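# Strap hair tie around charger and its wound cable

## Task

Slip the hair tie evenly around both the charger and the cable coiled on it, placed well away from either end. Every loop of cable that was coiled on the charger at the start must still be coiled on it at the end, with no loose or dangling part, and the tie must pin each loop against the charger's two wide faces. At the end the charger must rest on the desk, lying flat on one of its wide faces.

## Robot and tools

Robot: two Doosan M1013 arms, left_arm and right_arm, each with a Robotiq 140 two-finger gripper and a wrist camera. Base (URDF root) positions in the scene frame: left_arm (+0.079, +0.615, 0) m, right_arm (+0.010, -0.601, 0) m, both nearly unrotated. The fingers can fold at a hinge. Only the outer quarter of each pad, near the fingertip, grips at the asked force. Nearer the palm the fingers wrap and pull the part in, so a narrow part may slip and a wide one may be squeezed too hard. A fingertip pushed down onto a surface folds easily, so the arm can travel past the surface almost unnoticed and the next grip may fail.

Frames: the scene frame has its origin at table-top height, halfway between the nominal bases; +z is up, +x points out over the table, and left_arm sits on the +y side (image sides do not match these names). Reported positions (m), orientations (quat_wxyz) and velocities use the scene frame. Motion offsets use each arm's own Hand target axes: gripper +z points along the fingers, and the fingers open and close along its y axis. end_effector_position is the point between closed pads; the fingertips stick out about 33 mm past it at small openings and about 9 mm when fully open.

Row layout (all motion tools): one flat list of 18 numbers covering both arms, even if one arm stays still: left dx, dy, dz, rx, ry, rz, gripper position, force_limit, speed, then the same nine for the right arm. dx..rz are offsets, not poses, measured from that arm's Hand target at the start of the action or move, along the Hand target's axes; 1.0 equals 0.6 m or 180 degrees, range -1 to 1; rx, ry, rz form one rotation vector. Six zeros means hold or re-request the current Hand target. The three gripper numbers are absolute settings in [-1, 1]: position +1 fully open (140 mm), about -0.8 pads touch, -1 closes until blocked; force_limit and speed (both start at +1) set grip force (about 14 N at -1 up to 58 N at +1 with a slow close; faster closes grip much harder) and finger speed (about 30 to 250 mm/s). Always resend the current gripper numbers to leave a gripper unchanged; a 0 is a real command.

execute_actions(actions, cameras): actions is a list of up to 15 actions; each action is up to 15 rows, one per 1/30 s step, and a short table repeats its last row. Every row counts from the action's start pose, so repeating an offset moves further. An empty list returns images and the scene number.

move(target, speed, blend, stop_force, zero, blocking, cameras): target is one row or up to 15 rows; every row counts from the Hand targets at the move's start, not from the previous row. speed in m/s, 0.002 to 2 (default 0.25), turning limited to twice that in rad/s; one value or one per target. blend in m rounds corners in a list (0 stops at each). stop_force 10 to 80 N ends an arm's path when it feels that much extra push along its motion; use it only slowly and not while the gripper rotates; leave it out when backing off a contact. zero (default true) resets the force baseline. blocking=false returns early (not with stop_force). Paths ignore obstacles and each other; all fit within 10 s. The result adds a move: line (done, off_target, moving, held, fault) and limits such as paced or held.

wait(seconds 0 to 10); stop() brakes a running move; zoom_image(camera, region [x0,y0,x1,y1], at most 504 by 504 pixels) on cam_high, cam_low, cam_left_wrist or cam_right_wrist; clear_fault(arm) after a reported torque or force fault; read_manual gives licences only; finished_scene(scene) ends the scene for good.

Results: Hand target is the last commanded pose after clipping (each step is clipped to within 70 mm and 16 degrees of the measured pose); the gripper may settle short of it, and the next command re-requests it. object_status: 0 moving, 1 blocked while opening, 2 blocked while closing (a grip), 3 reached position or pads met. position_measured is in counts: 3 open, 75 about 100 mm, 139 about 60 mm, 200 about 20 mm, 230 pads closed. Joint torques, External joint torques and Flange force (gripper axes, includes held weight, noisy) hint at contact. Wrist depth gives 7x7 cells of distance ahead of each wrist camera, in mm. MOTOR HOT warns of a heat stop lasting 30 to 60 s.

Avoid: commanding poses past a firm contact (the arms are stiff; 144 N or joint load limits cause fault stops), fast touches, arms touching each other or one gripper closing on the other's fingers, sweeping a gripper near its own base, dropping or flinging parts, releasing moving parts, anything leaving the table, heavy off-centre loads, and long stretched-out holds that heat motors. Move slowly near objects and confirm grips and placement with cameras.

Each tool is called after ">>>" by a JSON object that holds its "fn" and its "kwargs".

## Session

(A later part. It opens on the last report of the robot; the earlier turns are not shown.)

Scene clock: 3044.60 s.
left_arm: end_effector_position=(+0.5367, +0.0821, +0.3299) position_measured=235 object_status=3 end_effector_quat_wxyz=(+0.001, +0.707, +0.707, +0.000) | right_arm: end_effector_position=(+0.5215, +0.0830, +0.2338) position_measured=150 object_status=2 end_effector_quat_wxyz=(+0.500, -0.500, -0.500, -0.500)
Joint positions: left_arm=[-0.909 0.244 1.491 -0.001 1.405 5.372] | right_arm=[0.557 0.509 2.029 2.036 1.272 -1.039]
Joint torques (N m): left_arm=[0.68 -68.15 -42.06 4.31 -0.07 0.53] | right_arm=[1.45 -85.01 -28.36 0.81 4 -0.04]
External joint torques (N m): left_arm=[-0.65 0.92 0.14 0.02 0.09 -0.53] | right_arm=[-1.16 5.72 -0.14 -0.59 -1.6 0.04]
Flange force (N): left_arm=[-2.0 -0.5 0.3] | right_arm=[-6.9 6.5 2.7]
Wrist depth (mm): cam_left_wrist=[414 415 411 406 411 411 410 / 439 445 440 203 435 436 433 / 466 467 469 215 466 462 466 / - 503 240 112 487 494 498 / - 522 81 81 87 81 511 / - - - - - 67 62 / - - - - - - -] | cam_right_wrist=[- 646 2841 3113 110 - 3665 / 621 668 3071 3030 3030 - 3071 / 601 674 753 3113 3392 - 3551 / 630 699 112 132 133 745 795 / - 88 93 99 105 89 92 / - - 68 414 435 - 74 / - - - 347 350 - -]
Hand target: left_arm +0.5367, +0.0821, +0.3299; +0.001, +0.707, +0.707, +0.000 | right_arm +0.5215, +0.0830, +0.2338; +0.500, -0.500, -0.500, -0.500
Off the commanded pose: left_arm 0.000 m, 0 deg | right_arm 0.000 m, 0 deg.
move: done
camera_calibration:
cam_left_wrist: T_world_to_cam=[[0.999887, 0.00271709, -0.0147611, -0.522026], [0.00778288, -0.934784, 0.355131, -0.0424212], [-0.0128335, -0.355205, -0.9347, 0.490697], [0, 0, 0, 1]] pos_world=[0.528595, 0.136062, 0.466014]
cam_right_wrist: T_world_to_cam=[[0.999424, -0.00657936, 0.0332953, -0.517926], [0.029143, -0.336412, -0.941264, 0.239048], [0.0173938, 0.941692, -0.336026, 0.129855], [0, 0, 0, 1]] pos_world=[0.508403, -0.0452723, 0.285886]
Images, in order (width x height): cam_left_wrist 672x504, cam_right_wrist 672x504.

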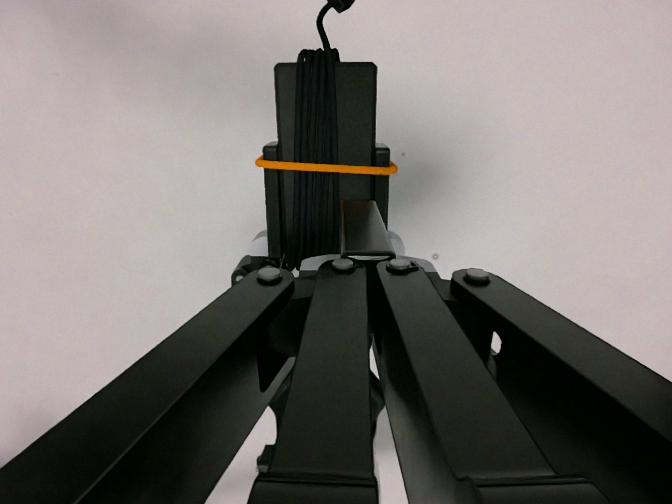

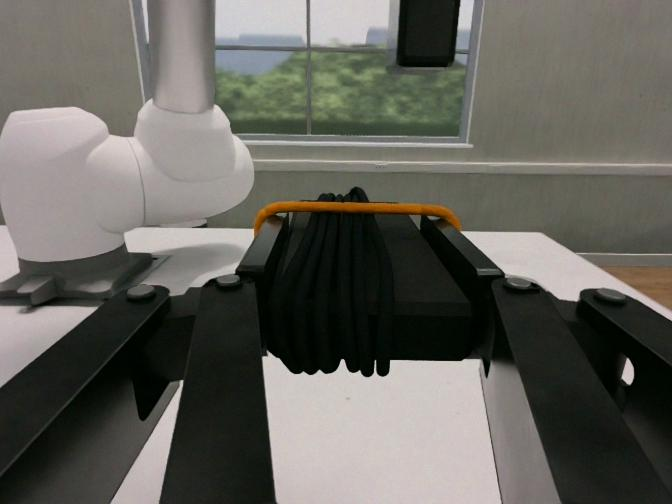

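>>> {"fn": "move", "kwargs": {"target": [[0, 0, 0.0865, 0, 0, 0, -1.0, -1.0, 0.5, 0, 0, 0, 0, 0, 0, -1.0, -0.05, -1.0], [0.054, 0, 0.0865, 0, 0, 0, -1.0, -1.0, 0.5, 0, 0, 0, 0, 0, 0, -1.0, -0.05, -1.0]], "speed": [0.06, 0.025], "cameras": ["cam_left_wrist", "cam_right_wrist"]}}

>>> {"fn": "zoom_image", "kwargs": {"camera": "cam_left_wrist", "region": [210, 120, 480, 360]}}

>>> {"fn": "zoom_image", "kwargs": {"camera": "cam_right_wrist", "region": [220, 100, 500, 300]}}

Scene clock: 3081.93 s.
left_arm: end_effector_position=(+0.5367, +0.1144, +0.2779) position_measured=235 object_status=3 end_effector_quat_wxyz=(+0.001, +0.707, +0.707, +0.000) | right_arm: end_effector_position=(+0.5215, +0.0830, +0.2338) position_measured=150 object_status=2 end_effector_quat_wxyz=(+0.500, -0.500, -0.500, -0.500)
Joint positions: left_arm=[-0.88 0.224 1.612 -0.001 1.304 5.402] | right_arm=[0.557 0.509 2.029 2.036 1.272 -1.039]
Joint torques (N m): left_arm=[0.19 -60.79 -35.9 3.91 1.13 0.42] | right_arm=[-1.67 -89.55 -32.12 3.12 5.49 -0.04]
External joint torques (N m): left_arm=[-0.26 -3.15 -4.93 0.31 -1.1 -0.42] | right_arm=[1.55 10.26 3.63 -2.86 -3.09 0.04]
Flange force (N): left_arm=[-3.8 2.1 -5.9] | right_arm=[-12.3 4.0 3.8]
Wrist depth (mm): cam_left_wrist=[366 366 367 363 366 365 364 / 385 390 390 378 385 387 385 / 416 402 172 167 413 411 409 / 443 444 186 119 104 444 440 / 480 - 81 81 87 81 467 / - - - - - 67 62 / - - - - - - -] | cam_right_wrist=[2164 2877 2877 142 138 - - / 587 672 2990 3030 145 - - / 603 678 786 175 155 3030 3247 / 630 668 112 132 133 817 3294 / - 91 93 98 105 78 92 / - - 68 415 437 - 74 / - - - 346 349 - -]
Hand target: left_arm +0.5367, +0.1144, +0.2779; +0.001, +0.707, +0.707, +0.000 | right_arm +0.5215, +0.0830, +0.2338; +0.500, -0.500, -0.500, -0.500
Off the commanded pose: left_arm 0.000 m, 0 deg | right_arm 0.000 m, 0 deg.
move: done
camera_calibration:
cam_left_wrist: T_world_to_cam=[[0.999887, 0.00271743, -0.0147612, -0.522881], [0.00778325, -0.934784, 0.355131, 0.00623897], [-0.0128335, -0.355205, -0.9347, 0.453566], [0, 0, 0, 1]] pos_world=[0.528595, 0.168362, 0.414014]
cam_right_wrist: T_world_to_cam=[[0.999424, -0.00657936, 0.0332953, -0.517926], [0.029143, -0.336412, -0.941264, 0.239048], [0.0173938, 0.941692, -0.336026, 0.129855], [0, 0, 0, 1]] pos_world=[0.508403, -0.0452723, 0.285886]
Images, in order (width x height): cam_left_wrist 672x504, cam_right_wrist 672x504.

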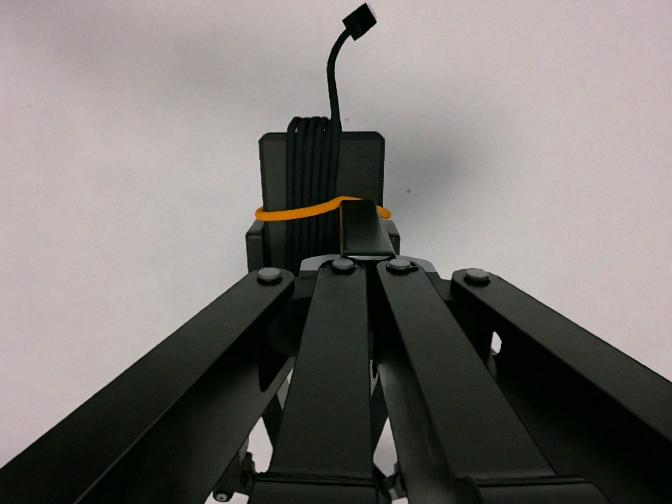

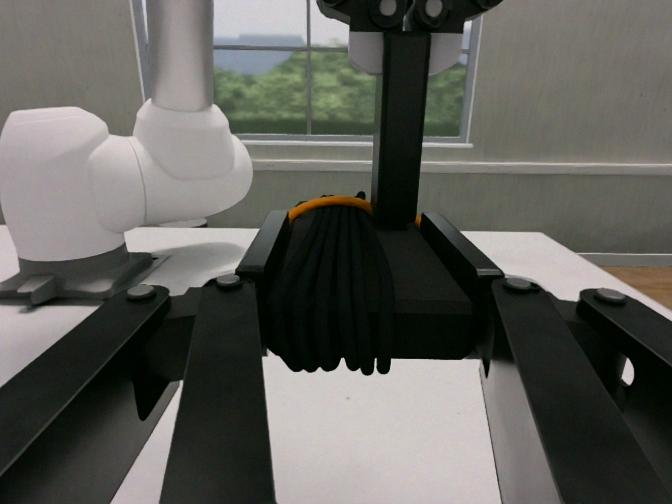

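Scaled by 1.867 from the camera's 672x504 image, which has a finer 960x720 frame.

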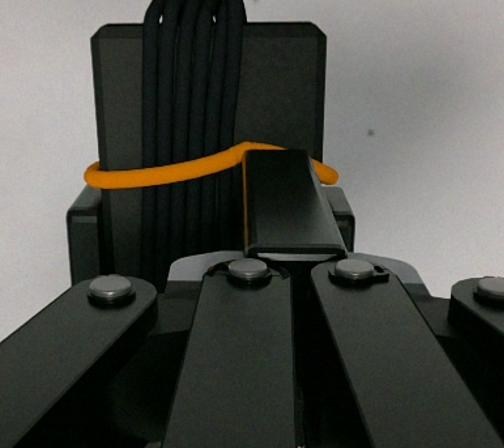

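Scaled by 1.800 from the camera's 672x504 image, which has a finer 960x720 frame.

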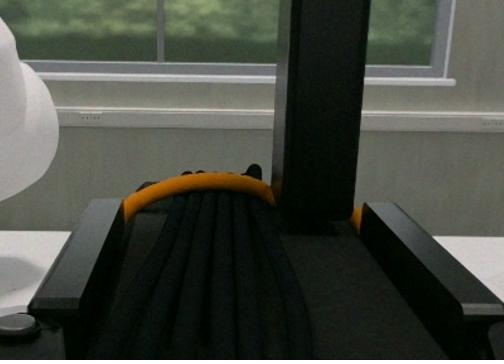

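>>> {"fn": "move", "kwargs": {"target": [0, 0, -0.1, 0, 0, 0, -1.0, -1.0, 0.5, 0, 0, 0, 0, 0, 0, -1.0, -0.05, -1.0], "speed": 0.06, "cameras": ["cam_left_wrist", "cam_right_wrist"]}}

>>> {"fn": "zoom_image", "kwargs": {"camera": "cam_left_wrist", "region": [230, 100, 450, 300]}}

>>> {"fn": "zoom_image", "kwargs": {"camera": "cam_right_wrist", "region": [220, 150, 500, 350]}}

Scene clock: 3110.50 s.
left_arm: end_effector_position=(+0.5367, +0.1145, +0.3379) position_measured=235 object_status=3 end_effector_quat_wxyz=(+0.001, +0.707, +0.707, +0.000) | right_arm: end_effector_position=(+0.5215, +0.0830, +0.2338) position_measured=150 object_status=2 end_effector_quat_wxyz=(+0.500, -0.500, -0.500, -0.500)
Joint positions: left_arm=[-0.88 0.203 1.528 -0.001 1.409 5.402] | right_arm=[0.557 0.509 2.029 2.036 1.272 -1.039]
Joint torques (N m): left_arm=[0.18 -64.37 -41.98 4.33 -0.06 0.49] | right_arm=[0.93 -84.87 -28.27 0.91 3.92 -0.06]
External joint torques (N m): left_arm=[-0.16 1.34 0.06 0 0.08 -0.49] | right_arm=[-0.65 5.75 -0.16 -0.69 -1.53 0.06]
Flange force (N): left_arm=[-2.1 0.6 0.3] | right_arm=[-6.9 6.3 3.3]
Wrist depth (mm): cam_left_wrist=[421 418 419 416 425 419 409 / 449 - 444 442 441 441 445 / 471 - 479 223 472 473 470 / 511 510 502 109 492 514 509 / 534 539 81 81 87 76 562 / - - - - - 67 62 / - - - - - - -] | cam_right_wrist=[- 635 2914 2951 2877 - - / 653 682 3071 3071 3113 - - / 598 685 735 172 3030 - 3788 / 628 701 112 136 133 738 3342 / - 88 93 98 104 88 92 / - - 68 415 438 - 74 / - - - 347 350 - -]
Hand target: left_arm +0.5367, +0.1145, +0.3379; +0.001, +0.707, +0.707, +0.000 | right_arm +0.5215, +0.0830, +0.2338; +0.500, -0.500, -0.500, -0.500
Off the commanded pose: left_arm 0.000 m, 0 deg | right_arm 0.000 m, 0 deg.
move: done
camera_calibration:
cam_left_wrist: T_world_to_cam=[[0.999887, 0.00271743, -0.0147612, -0.521896], [0.00778325, -0.934784, 0.355131, -0.0149746], [-0.0128335, -0.355205, -0.9347, 0.509682], [0, 0, 0, 1]] pos_world=[0.528495, 0.168462, 0.474014]
cam_right_wrist: T_world_to_cam=[[0.999424, -0.00657956, 0.0332947, -0.517926], [0.0291424, -0.336412, -0.941264, 0.239048], [0.0173938, 0.941692, -0.336026, 0.129855], [0, 0, 0, 1]] pos_world=[0.508403, -0.0452723, 0.285886]
Images, in order (width x height): cam_left_wrist 672x504, cam_right_wrist 672x504.

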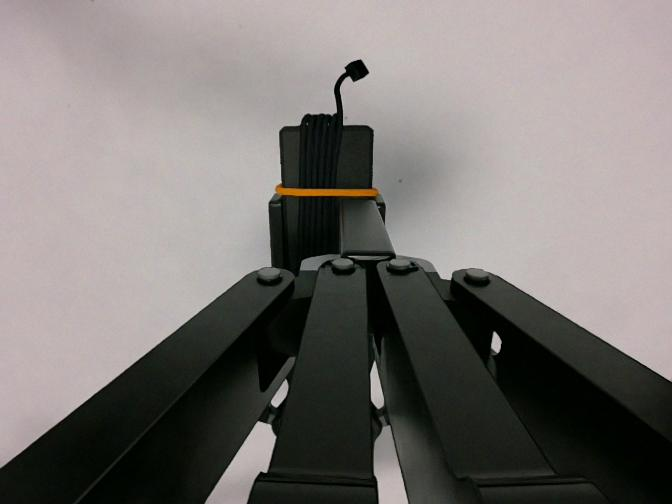

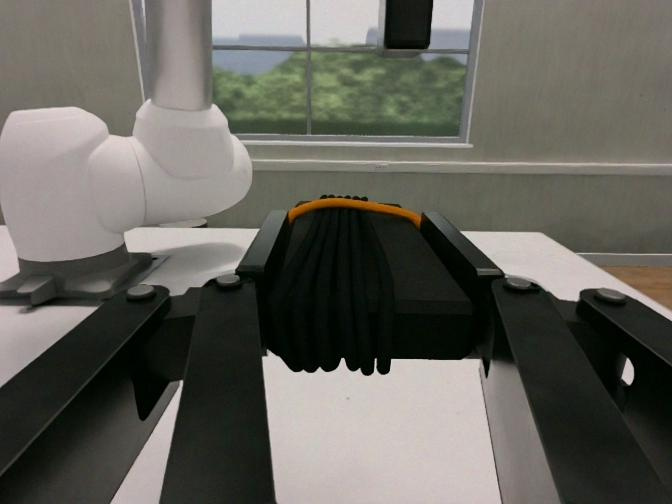

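Scaled by 2.291 from the camera's 672x504 image, which has a finer 960x720 frame.

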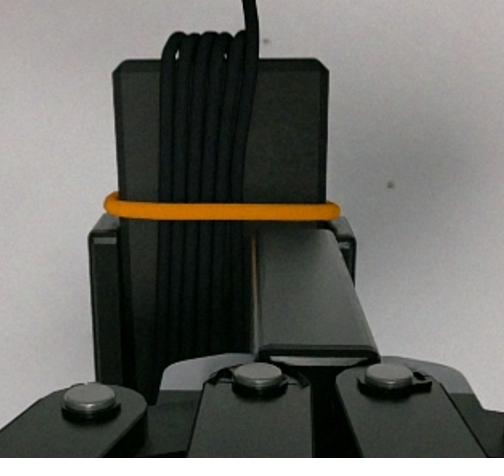

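Scaled by 1.800 from the camera's 672x504 image, which has a finer 960x720 frame.

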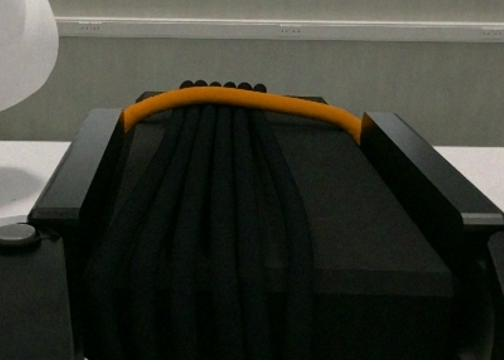

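>>> {"fn": "move", "kwargs": {"target": [[0.0432, -0.0278, 0, 0, 0, 0, 0.1, 0.0, 0.0, 0, 0, 0, 0, 0, 0, -1.0, -0.05, -1.0], [0.0432, -0.0278, 0.1302, 0, 0, 0, 0.1, 0.0, 0.0, 0, 0, 0, 0, 0, 0, -1.0, -0.05, -1.0], [0.0432, -0.0278, 0.1302, 0, 0, 0, -1.0, 0.3, -1.0, 0, 0, 0, 0, 0, 0, -1.0, -0.05, -1.0]], "speed": [0.08, 0.08, 0.05], "cameras": ["cam_left_wrist"]}}

>>> {"fn": "zoom_image", "kwargs": {"camera": "cam_left_wrist", "region": [250, 180, 470, 460]}}

Scene clock: 3138.83 s.
left_arm: end_effector_position=(+0.5201, +0.1403, +0.2598) position_measured=153 object_status=0 end_effector_quat_wxyz=(+0.001, +0.707, +0.707, +0.000) | right_arm: end_effector_position=(+0.5215, +0.0830, +0.2338) position_measured=150 object_status=2 end_effector_quat_wxyz=(+0.500, -0.500, -0.500, -0.500)
Joint positions: left_arm=[-0.874 0.185 1.694 -0.001 1.261 5.407] | right_arm=[0.557 0.509 2.029 2.036 1.272 -1.039]
Joint torques (N m): left_arm=[-10.63 -57.89 -33.15 -1.87 2.73 0.98] | right_arm=[-9.21 -88.53 -39.95 7.69 2.42 -0.09]
External joint torques (N m): left_arm=[10.66 -1.89 -7.21 6.04 -2.7 -0.99] | right_arm=[9.21 9.27 11.27 -7.45 -0.03 0.08]
Flange force (N): left_arm=[2.4 18.1 -5.4] | right_arm=[-12.9 -11.1 -2.8]
Wrist depth (mm): cam_left_wrist=[355 350 350 353 350 348 345 / 370 371 369 368 372 369 369 / 399 393 393 388 391 393 393 / 428 420 124 159 147 416 421 / - 86 86 170 172 81 82 / - 71 57 182 182 63 - / - - - 509 205 - -] | cam_right_wrist=[3201 661 162 2990 163 2144 2771 / 655 685 680 3113 174 3247 - / 598 676 753 197 3071 3665 - / 631 710 112 136 133 3156 3918 / - 91 93 98 105 - 92 / - - 68 412 - - 74 / - - - 347 347 - -]
Hand target: left_arm +0.5200, +0.1403, +0.2598; +0.001, +0.707, +0.707, +0.000 | right_arm +0.5215, +0.0830, +0.2338; +0.500, -0.500, -0.500, -0.500
Off the commanded pose: left_arm 0.000 m, 0 deg | right_arm 0.000 m, 0 deg.
move: done
camera_calibration:
cam_left_wrist: T_world_to_cam=[[0.999889, 0.00265749, -0.0146323, -0.506561], [0.00768305, -0.934739, 0.355252, 0.0370025], [-0.0127333, -0.355325, -0.934656, 0.445588], [0, 0, 0, 1]] pos_world=[0.511894, 0.194263, 0.395914]
Images, in order (width x height): cam_left_wrist 672x504.

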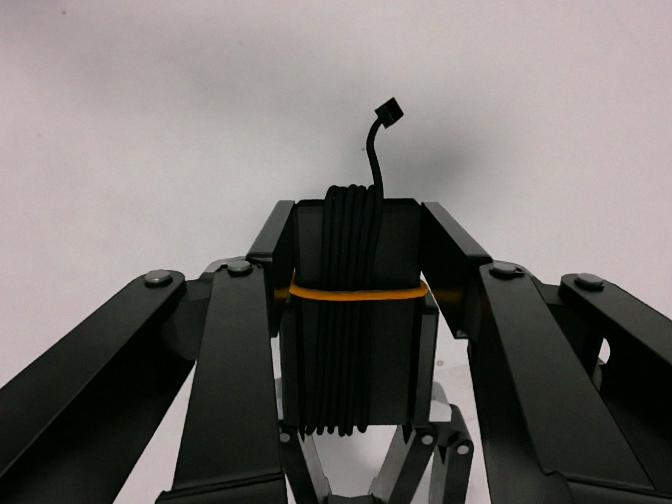

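Scaled by 1.800 from the camera's 672x504 image, which has a finer 960x720 frame.

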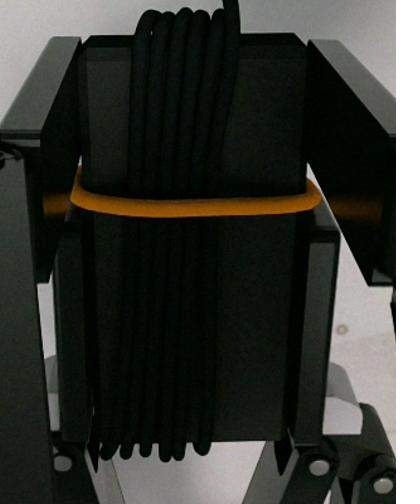

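>>> {"fn": "move", "kwargs": {"target": [[0, 0, 0, 0, 0, 0, -1.0, 0.3, -1.0, 0, 0, 0, 0, 0, 0, -0.05, 0.5, -1.0], [0, 0, 0, 0, 0, 0, -1.0, 0.3, -1.0, 0, 0, -0.27, 0, 0, 0, -0.05, 0.5, -1.0], [0, 0, 0.333, 0, 0, 0, -1.0, 0.3, -1.0, 0.1, 0, -0.35, 0, 0, 0, -0.05, 0.5, -1.0]], "speed": [0.05, 0.12, 0.15], "blend": [0, 0.02, 0], "cameras": ["cam_left_wrist", "cam_right_wrist"]}}

>>> {"fn": "zoom_image", "kwargs": {"camera": "cam_left_wrist", "region": [250, 180, 470, 460]}}

>>> {"fn": "zoom_image", "kwargs": {"camera": "cam_right_wrist", "region": [220, 200, 480, 400]}}

Scene clock: 3168.93 s.
left_arm: end_effector_position=(+0.5201, +0.1400, +0.0600) position_measured=153 object_status=2 end_effector_quat_wxyz=(+0.001, +0.707, +0.707, +0.000) | right_arm: end_effector_position=(+0.5215, -0.1271, +0.2937) position_measured=135 object_status=3 end_effector_quat_wxyz=(+0.500, -0.500, -0.500, -0.500)
Joint positions: left_arm=[-0.875 0.34 1.895 -0.001 0.905 5.408] | right_arm=[0.215 0.319 2.18 1.736 1.449 -0.94]
Joint torques (N m): left_arm=[0.7 -71.63 -34.35 3.36 -0.23 0.55] | right_arm=[1.29 -64.96 -27.65 1.35 2.79 -0.04]
External joint torques (N m): left_arm=[-0.73 3.59 1.06 0.09 0.26 -0.55] | right_arm=[-1.09 2.96 -1.58 -0.17 -0.55 0.04]
Flange force (N): left_arm=[-3.4 0.4 4.1] | right_arm=[-3.6 6.7 0.1]
Wrist depth (mm): cam_left_wrist=[170 170 172 169 169 167 168 / 180 180 180 180 177 179 179 / 192 193 191 187 190 192 191 / 207 203 132 159 160 201 204 / - 86 86 172 175 81 82 / - 71 57 184 192 59 - / - - - 262 260 - -] | cam_right_wrist=[- 2951 - 317 372 2738 - / - 3247 - 341 422 - - / 3496 829 920 368 - 3156 - / 4058 851 130 412 148 3607 3852 / - 91 94 454 428 109 92 / - - 496 479 - - 66 / - - 439 405 422 - -]
Hand target: left_arm +0.5201, +0.1400, +0.0600; +0.001, +0.707, +0.707, +0.000 | right_arm +0.5215, -0.1271, +0.2937; +0.500, -0.500, -0.500, -0.500
Off the commanded pose: left_arm 0.000 m, 0 deg | right_arm 0.000 m, 0 deg.
move: done
camera_calibration:
cam_left_wrist: T_world_to_cam=[[0.999887, 0.00271656, -0.0147611, -0.509469], [0.00778286, -0.934772, 0.355164, 0.107674], [-0.0128335, -0.355239, -0.934687, 0.258778], [0, 0, 0, 1]] pos_world=[0.511895, 0.193962, 0.196114]
cam_right_wrist: T_world_to_cam=[[0.999424, -0.00657956, 0.0332947, -0.521299], [0.0291424, -0.336412, -0.941264, 0.224689], [0.0173938, 0.941692, -0.336026, 0.347704], [0, 0, 0, 1]] pos_world=[0.508403, -0.255272, 0.345686]
Images, in order (width x height): cam_left_wrist 672x504, cam_right_wrist 672x504.

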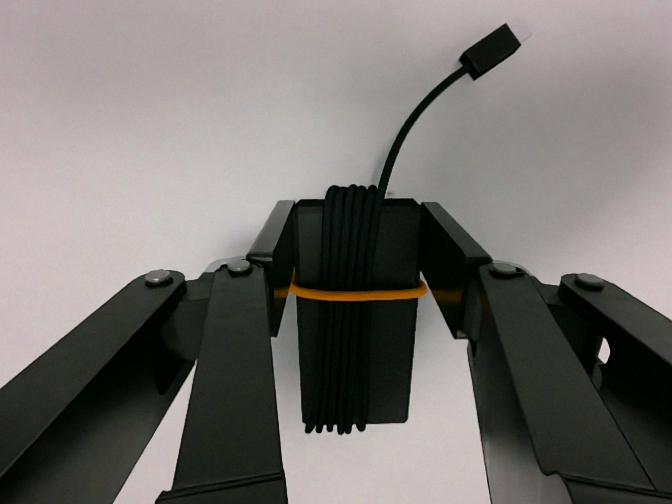

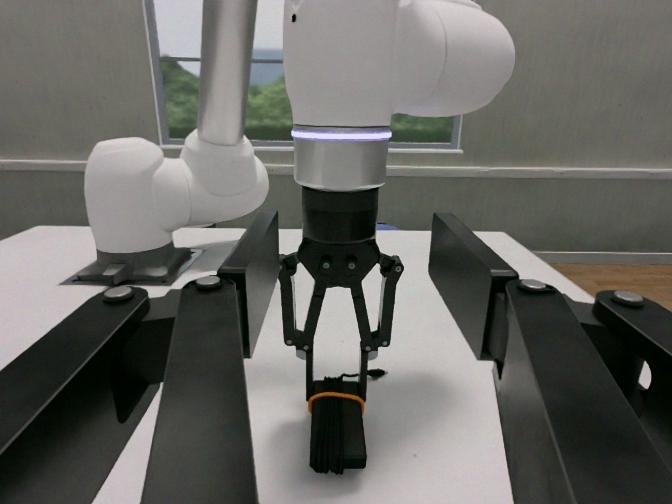

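Scaled by 1.800 from the camera's 672x504 image, which has a finer 960x720 frame.

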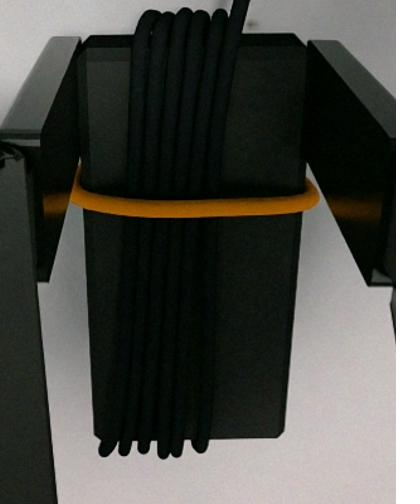

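Scaled by 1.938 from the camera's 672x504 image, which has a finer 960x720 frame.

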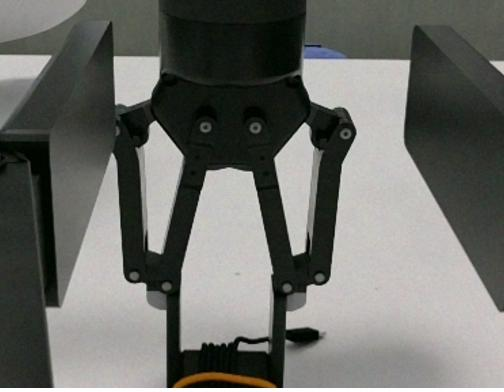

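>>> {"fn": "move", "kwargs": {"target": [[0, 0, 0.02, 0, 0, 0, -1.0, 0.3, -1.0, 0, 0, 0, 0, 0, 0, -0.05, 0.5, -1.0], [0, 0, 0.0325, 0, 0, 0, -1.0, 0.3, -1.0, 0, 0, 0, 0, 0, 0, -0.05, 0.5, -1.0]], "speed": [0.05, 0.012], "stop_force": 10}}

Scene clock: 3191.00 s.
left_arm: end_effector_position=(+0.5202, +0.1399, +0.0437) position_measured=153 object_status=2 end_effector_quat_wxyz=(+0.001, +0.707, +0.707, +0.000) | right_arm: end_effector_position=(+0.5215, -0.1271, +0.2937) position_measured=135 object_status=3 end_effector_quat_wxyz=(+0.500, -0.500, -0.500, -0.500)
Joint positions: left_arm=[-0.875 0.357 1.906 -0.001 0.876 5.408] | right_arm=[0.215 0.319 2.18 1.736 1.449 -0.94]
Joint torques (N m): left_arm=[0.8 -60.51 -25.36 3.49 0.06 0.49] | right_arm=[1.06 -65.53 -27.79 1.32 2.77 -0.03]
External joint torques (N m): left_arm=[-0.73 -9.15 -7.34 -0.11 -0.04 -0.49] | right_arm=[-1.02 3.52 -1.47 -0.12 -0.53 0.03]
Flange force (N): left_arm=[-3.0 0.2 -14.9] | right_arm=[-4.6 7.0 0.4]
Wrist depth (mm): cam_left_wrist=[155 155 155 154 155 156 154 / 165 165 164 164 163 164 163 / 176 176 175 173 175 175 176 / 188 185 132 159 160 184 186 / - 86 86 171 174 81 81 / - 71 57 183 190 59 - / - - - 239 238 - -] | cam_right_wrist=[3113 2990 770 318 382 2914 3201 / - 3156 3294 340 402 3392 5827 / 3443 826 939 364 3918 3113 3443 / - 867 116 402 149 1077 3607 / - 91 93 455 435 103 91 / - - 504 478 - - 66 / - - 437 421 422 - -]
Hand target: left_arm +0.5202, +0.1399, +0.0437; +0.001, +0.707, +0.707, +0.000 (not the last commanded pose) | right_arm +0.5215, -0.1271, +0.2937; +0.500, -0.500, -0.500, -0.500
Off the commanded pose: left_arm 0.003 m, 0 deg | right_arm 0.000 m, 0 deg.
move: contact (left_arm); path passed 1 of 2 targets

>>> {"fn": "move", "kwargs": {"target": [[0, 0, 0, 0, 0, 0, 0.1, 0.0, -1.0, 0, 0, 0, 0, 0, 0, -0.05, 0.5, -1.0], [0, 0, -0.25, 0, 0, 0, 0.1, 0.0, -1.0, 0, 0, 0, 0, 0, 0, -0.05, 0.5, -1.0]], "speed": 0.12, "cameras": ["cam_left_wrist", "cam_right_wrist", "cam_low"]}}

>>> {"fn": "zoom_image", "kwargs": {"camera": "cam_left_wrist", "region": [280, 130, 460, 330]}}

>>> {"fn": "zoom_image", "kwargs": {"camera": "cam_right_wrist", "region": [260, 340, 420, 500]}}

>>> {"fn": "zoom_image", "kwargs": {"camera": "cam_low", "region": [180, 210, 320, 310]}}

Scene clock: 3205.63 s.
left_arm: end_effector_position=(+0.5201, +0.1402, +0.1937) position_measured=117 object_status=3 end_effector_quat_wxyz=(+0.001, +0.707, +0.707, +0.000) | right_arm: end_effector_position=(+0.5215, -0.1271, +0.2937) position_measured=135 object_status=3 end_effector_quat_wxyz=(+0.500, -0.500, -0.500, -0.500)
Joint positions: left_arm=[-0.875 0.224 1.773 -0.001 1.143 5.407] | right_arm=[0.215 0.319 2.18 1.736 1.449 -0.94]
Joint torques (N m): left_arm=[0.4 -62.75 -38.92 4.02 -0.12 0.47] | right_arm=[1.32 -65.3 -27.42 1.32 2.79 -0.08]
External joint torques (N m): left_arm=[-0.42 0.98 0.42 -0.04 0.15 -0.47] | right_arm=[-1.18 3.15 -2 -0.12 -0.54 0.08]
Flange force (N): left_arm=[-1.4 -0.6 0.9] | right_arm=[-3.6 7.7 0.2]
Wrist depth (mm): cam_left_wrist=[289 289 288 288 287 289 287 / 308 307 309 305 307 305 305 / 330 330 329 304 318 326 325 / 346 347 134 344 337 340 338 / - 86 115 375 376 81 83 / - - 406 410 406 - - / - - 450 445 444 - -] | cam_right_wrist=[- 3918 836 332 3156 3156 2806 / - - 898 370 3201 - - / 3496 842 920 396 3392 - - / 975 858 117 959 149 119 3496 / - 91 93 647 661 105 92 / - - 498 549 531 - 66 / - - 436 406 423 - -]
Hand target: left_arm +0.5201, +0.1402, +0.1937; +0.001, +0.707, +0.707, +0.000 | right_arm +0.5215, -0.1271, +0.2937; +0.500, -0.500, -0.500, -0.500
Off the commanded pose: left_arm 0.000 m, 0 deg | right_arm 0.000 m, 0 deg.
move: done
camera_calibration:
cam_left_wrist: T_world_to_cam=[[0.999891, 0.0026929, -0.0145387, -0.507567], [0.00768293, -0.934739, 0.355253, 0.0604265], [-0.0126333, -0.355326, -0.934657, 0.383628], [0, 0, 0, 1]] pos_world=[0.511894, 0.194163, 0.329714]
cam_right_wrist: T_world_to_cam=[[0.999424, -0.00657956, 0.0332947, -0.521303], [0.0291424, -0.336412, -0.941264, 0.22475], [0.0173938, 0.941692, -0.336026, 0.347832], [0, 0, 0, 1]] pos_world=[0.508403, -0.255372, 0.345786]
Images, in order (width x height): cam_low 672x504, cam_left_wrist 672x504, cam_right_wrist 672x504.

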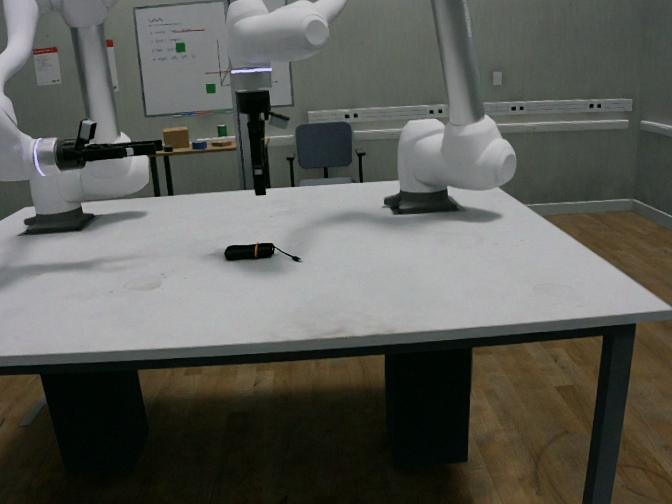

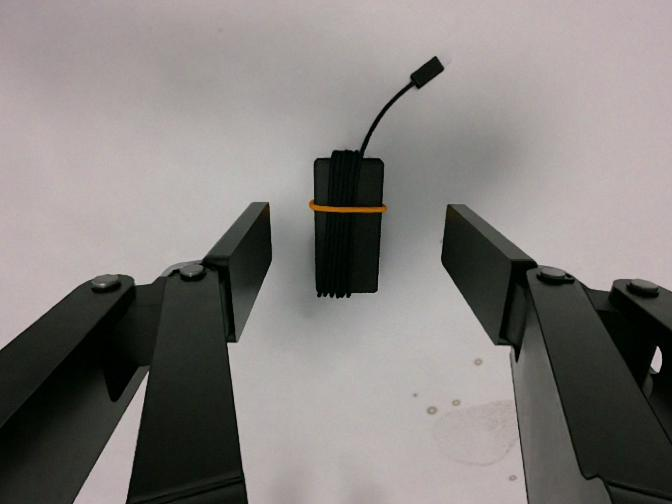

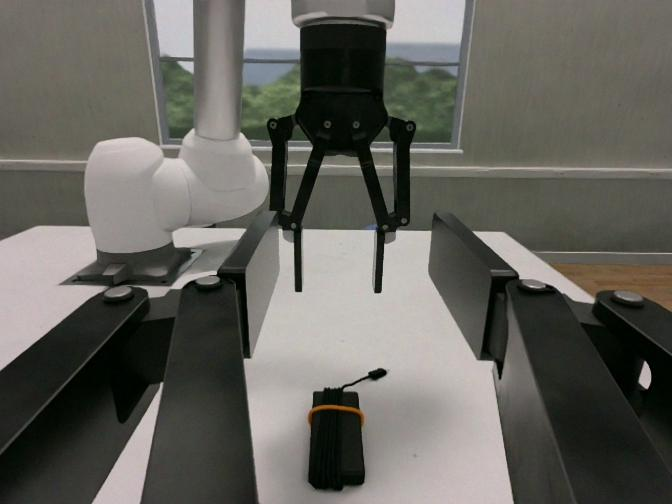

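Scaled by 2.520 from the camera's 672x504 image, which has a finer 960x720 frame.

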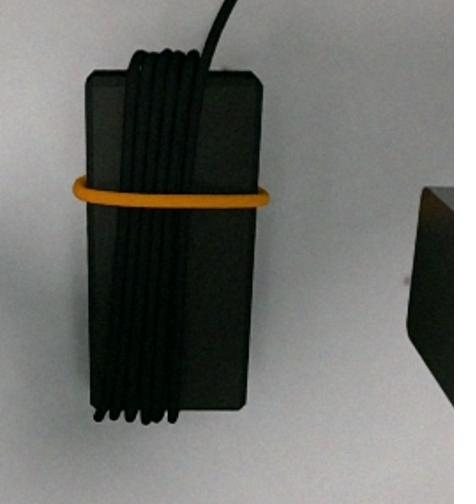

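Scaled by 3.150 from the camera's 672x504 image, which has a finer 960x720 frame.

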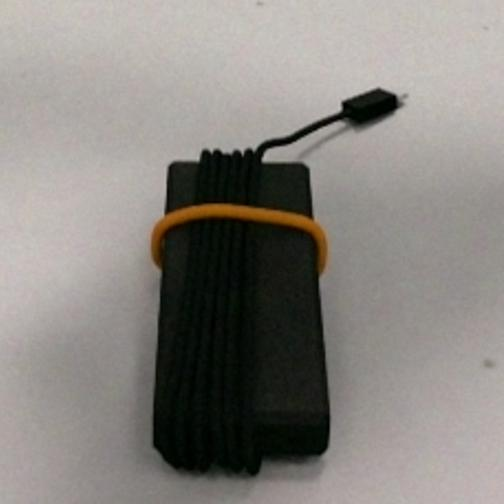

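Scaled by 3.600 from the camera's 672x504 image, which has a finer 960x720 frame.

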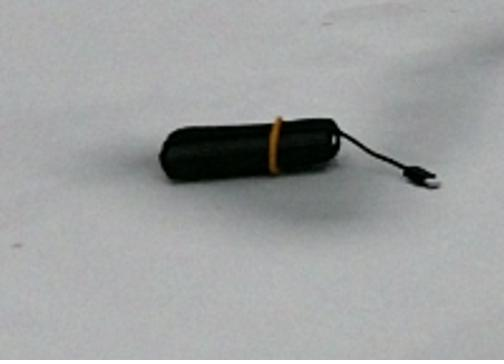

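>>> {"fn": "finished_scene", "kwargs": {"scene": 1}}

The scene is finished: the task was done.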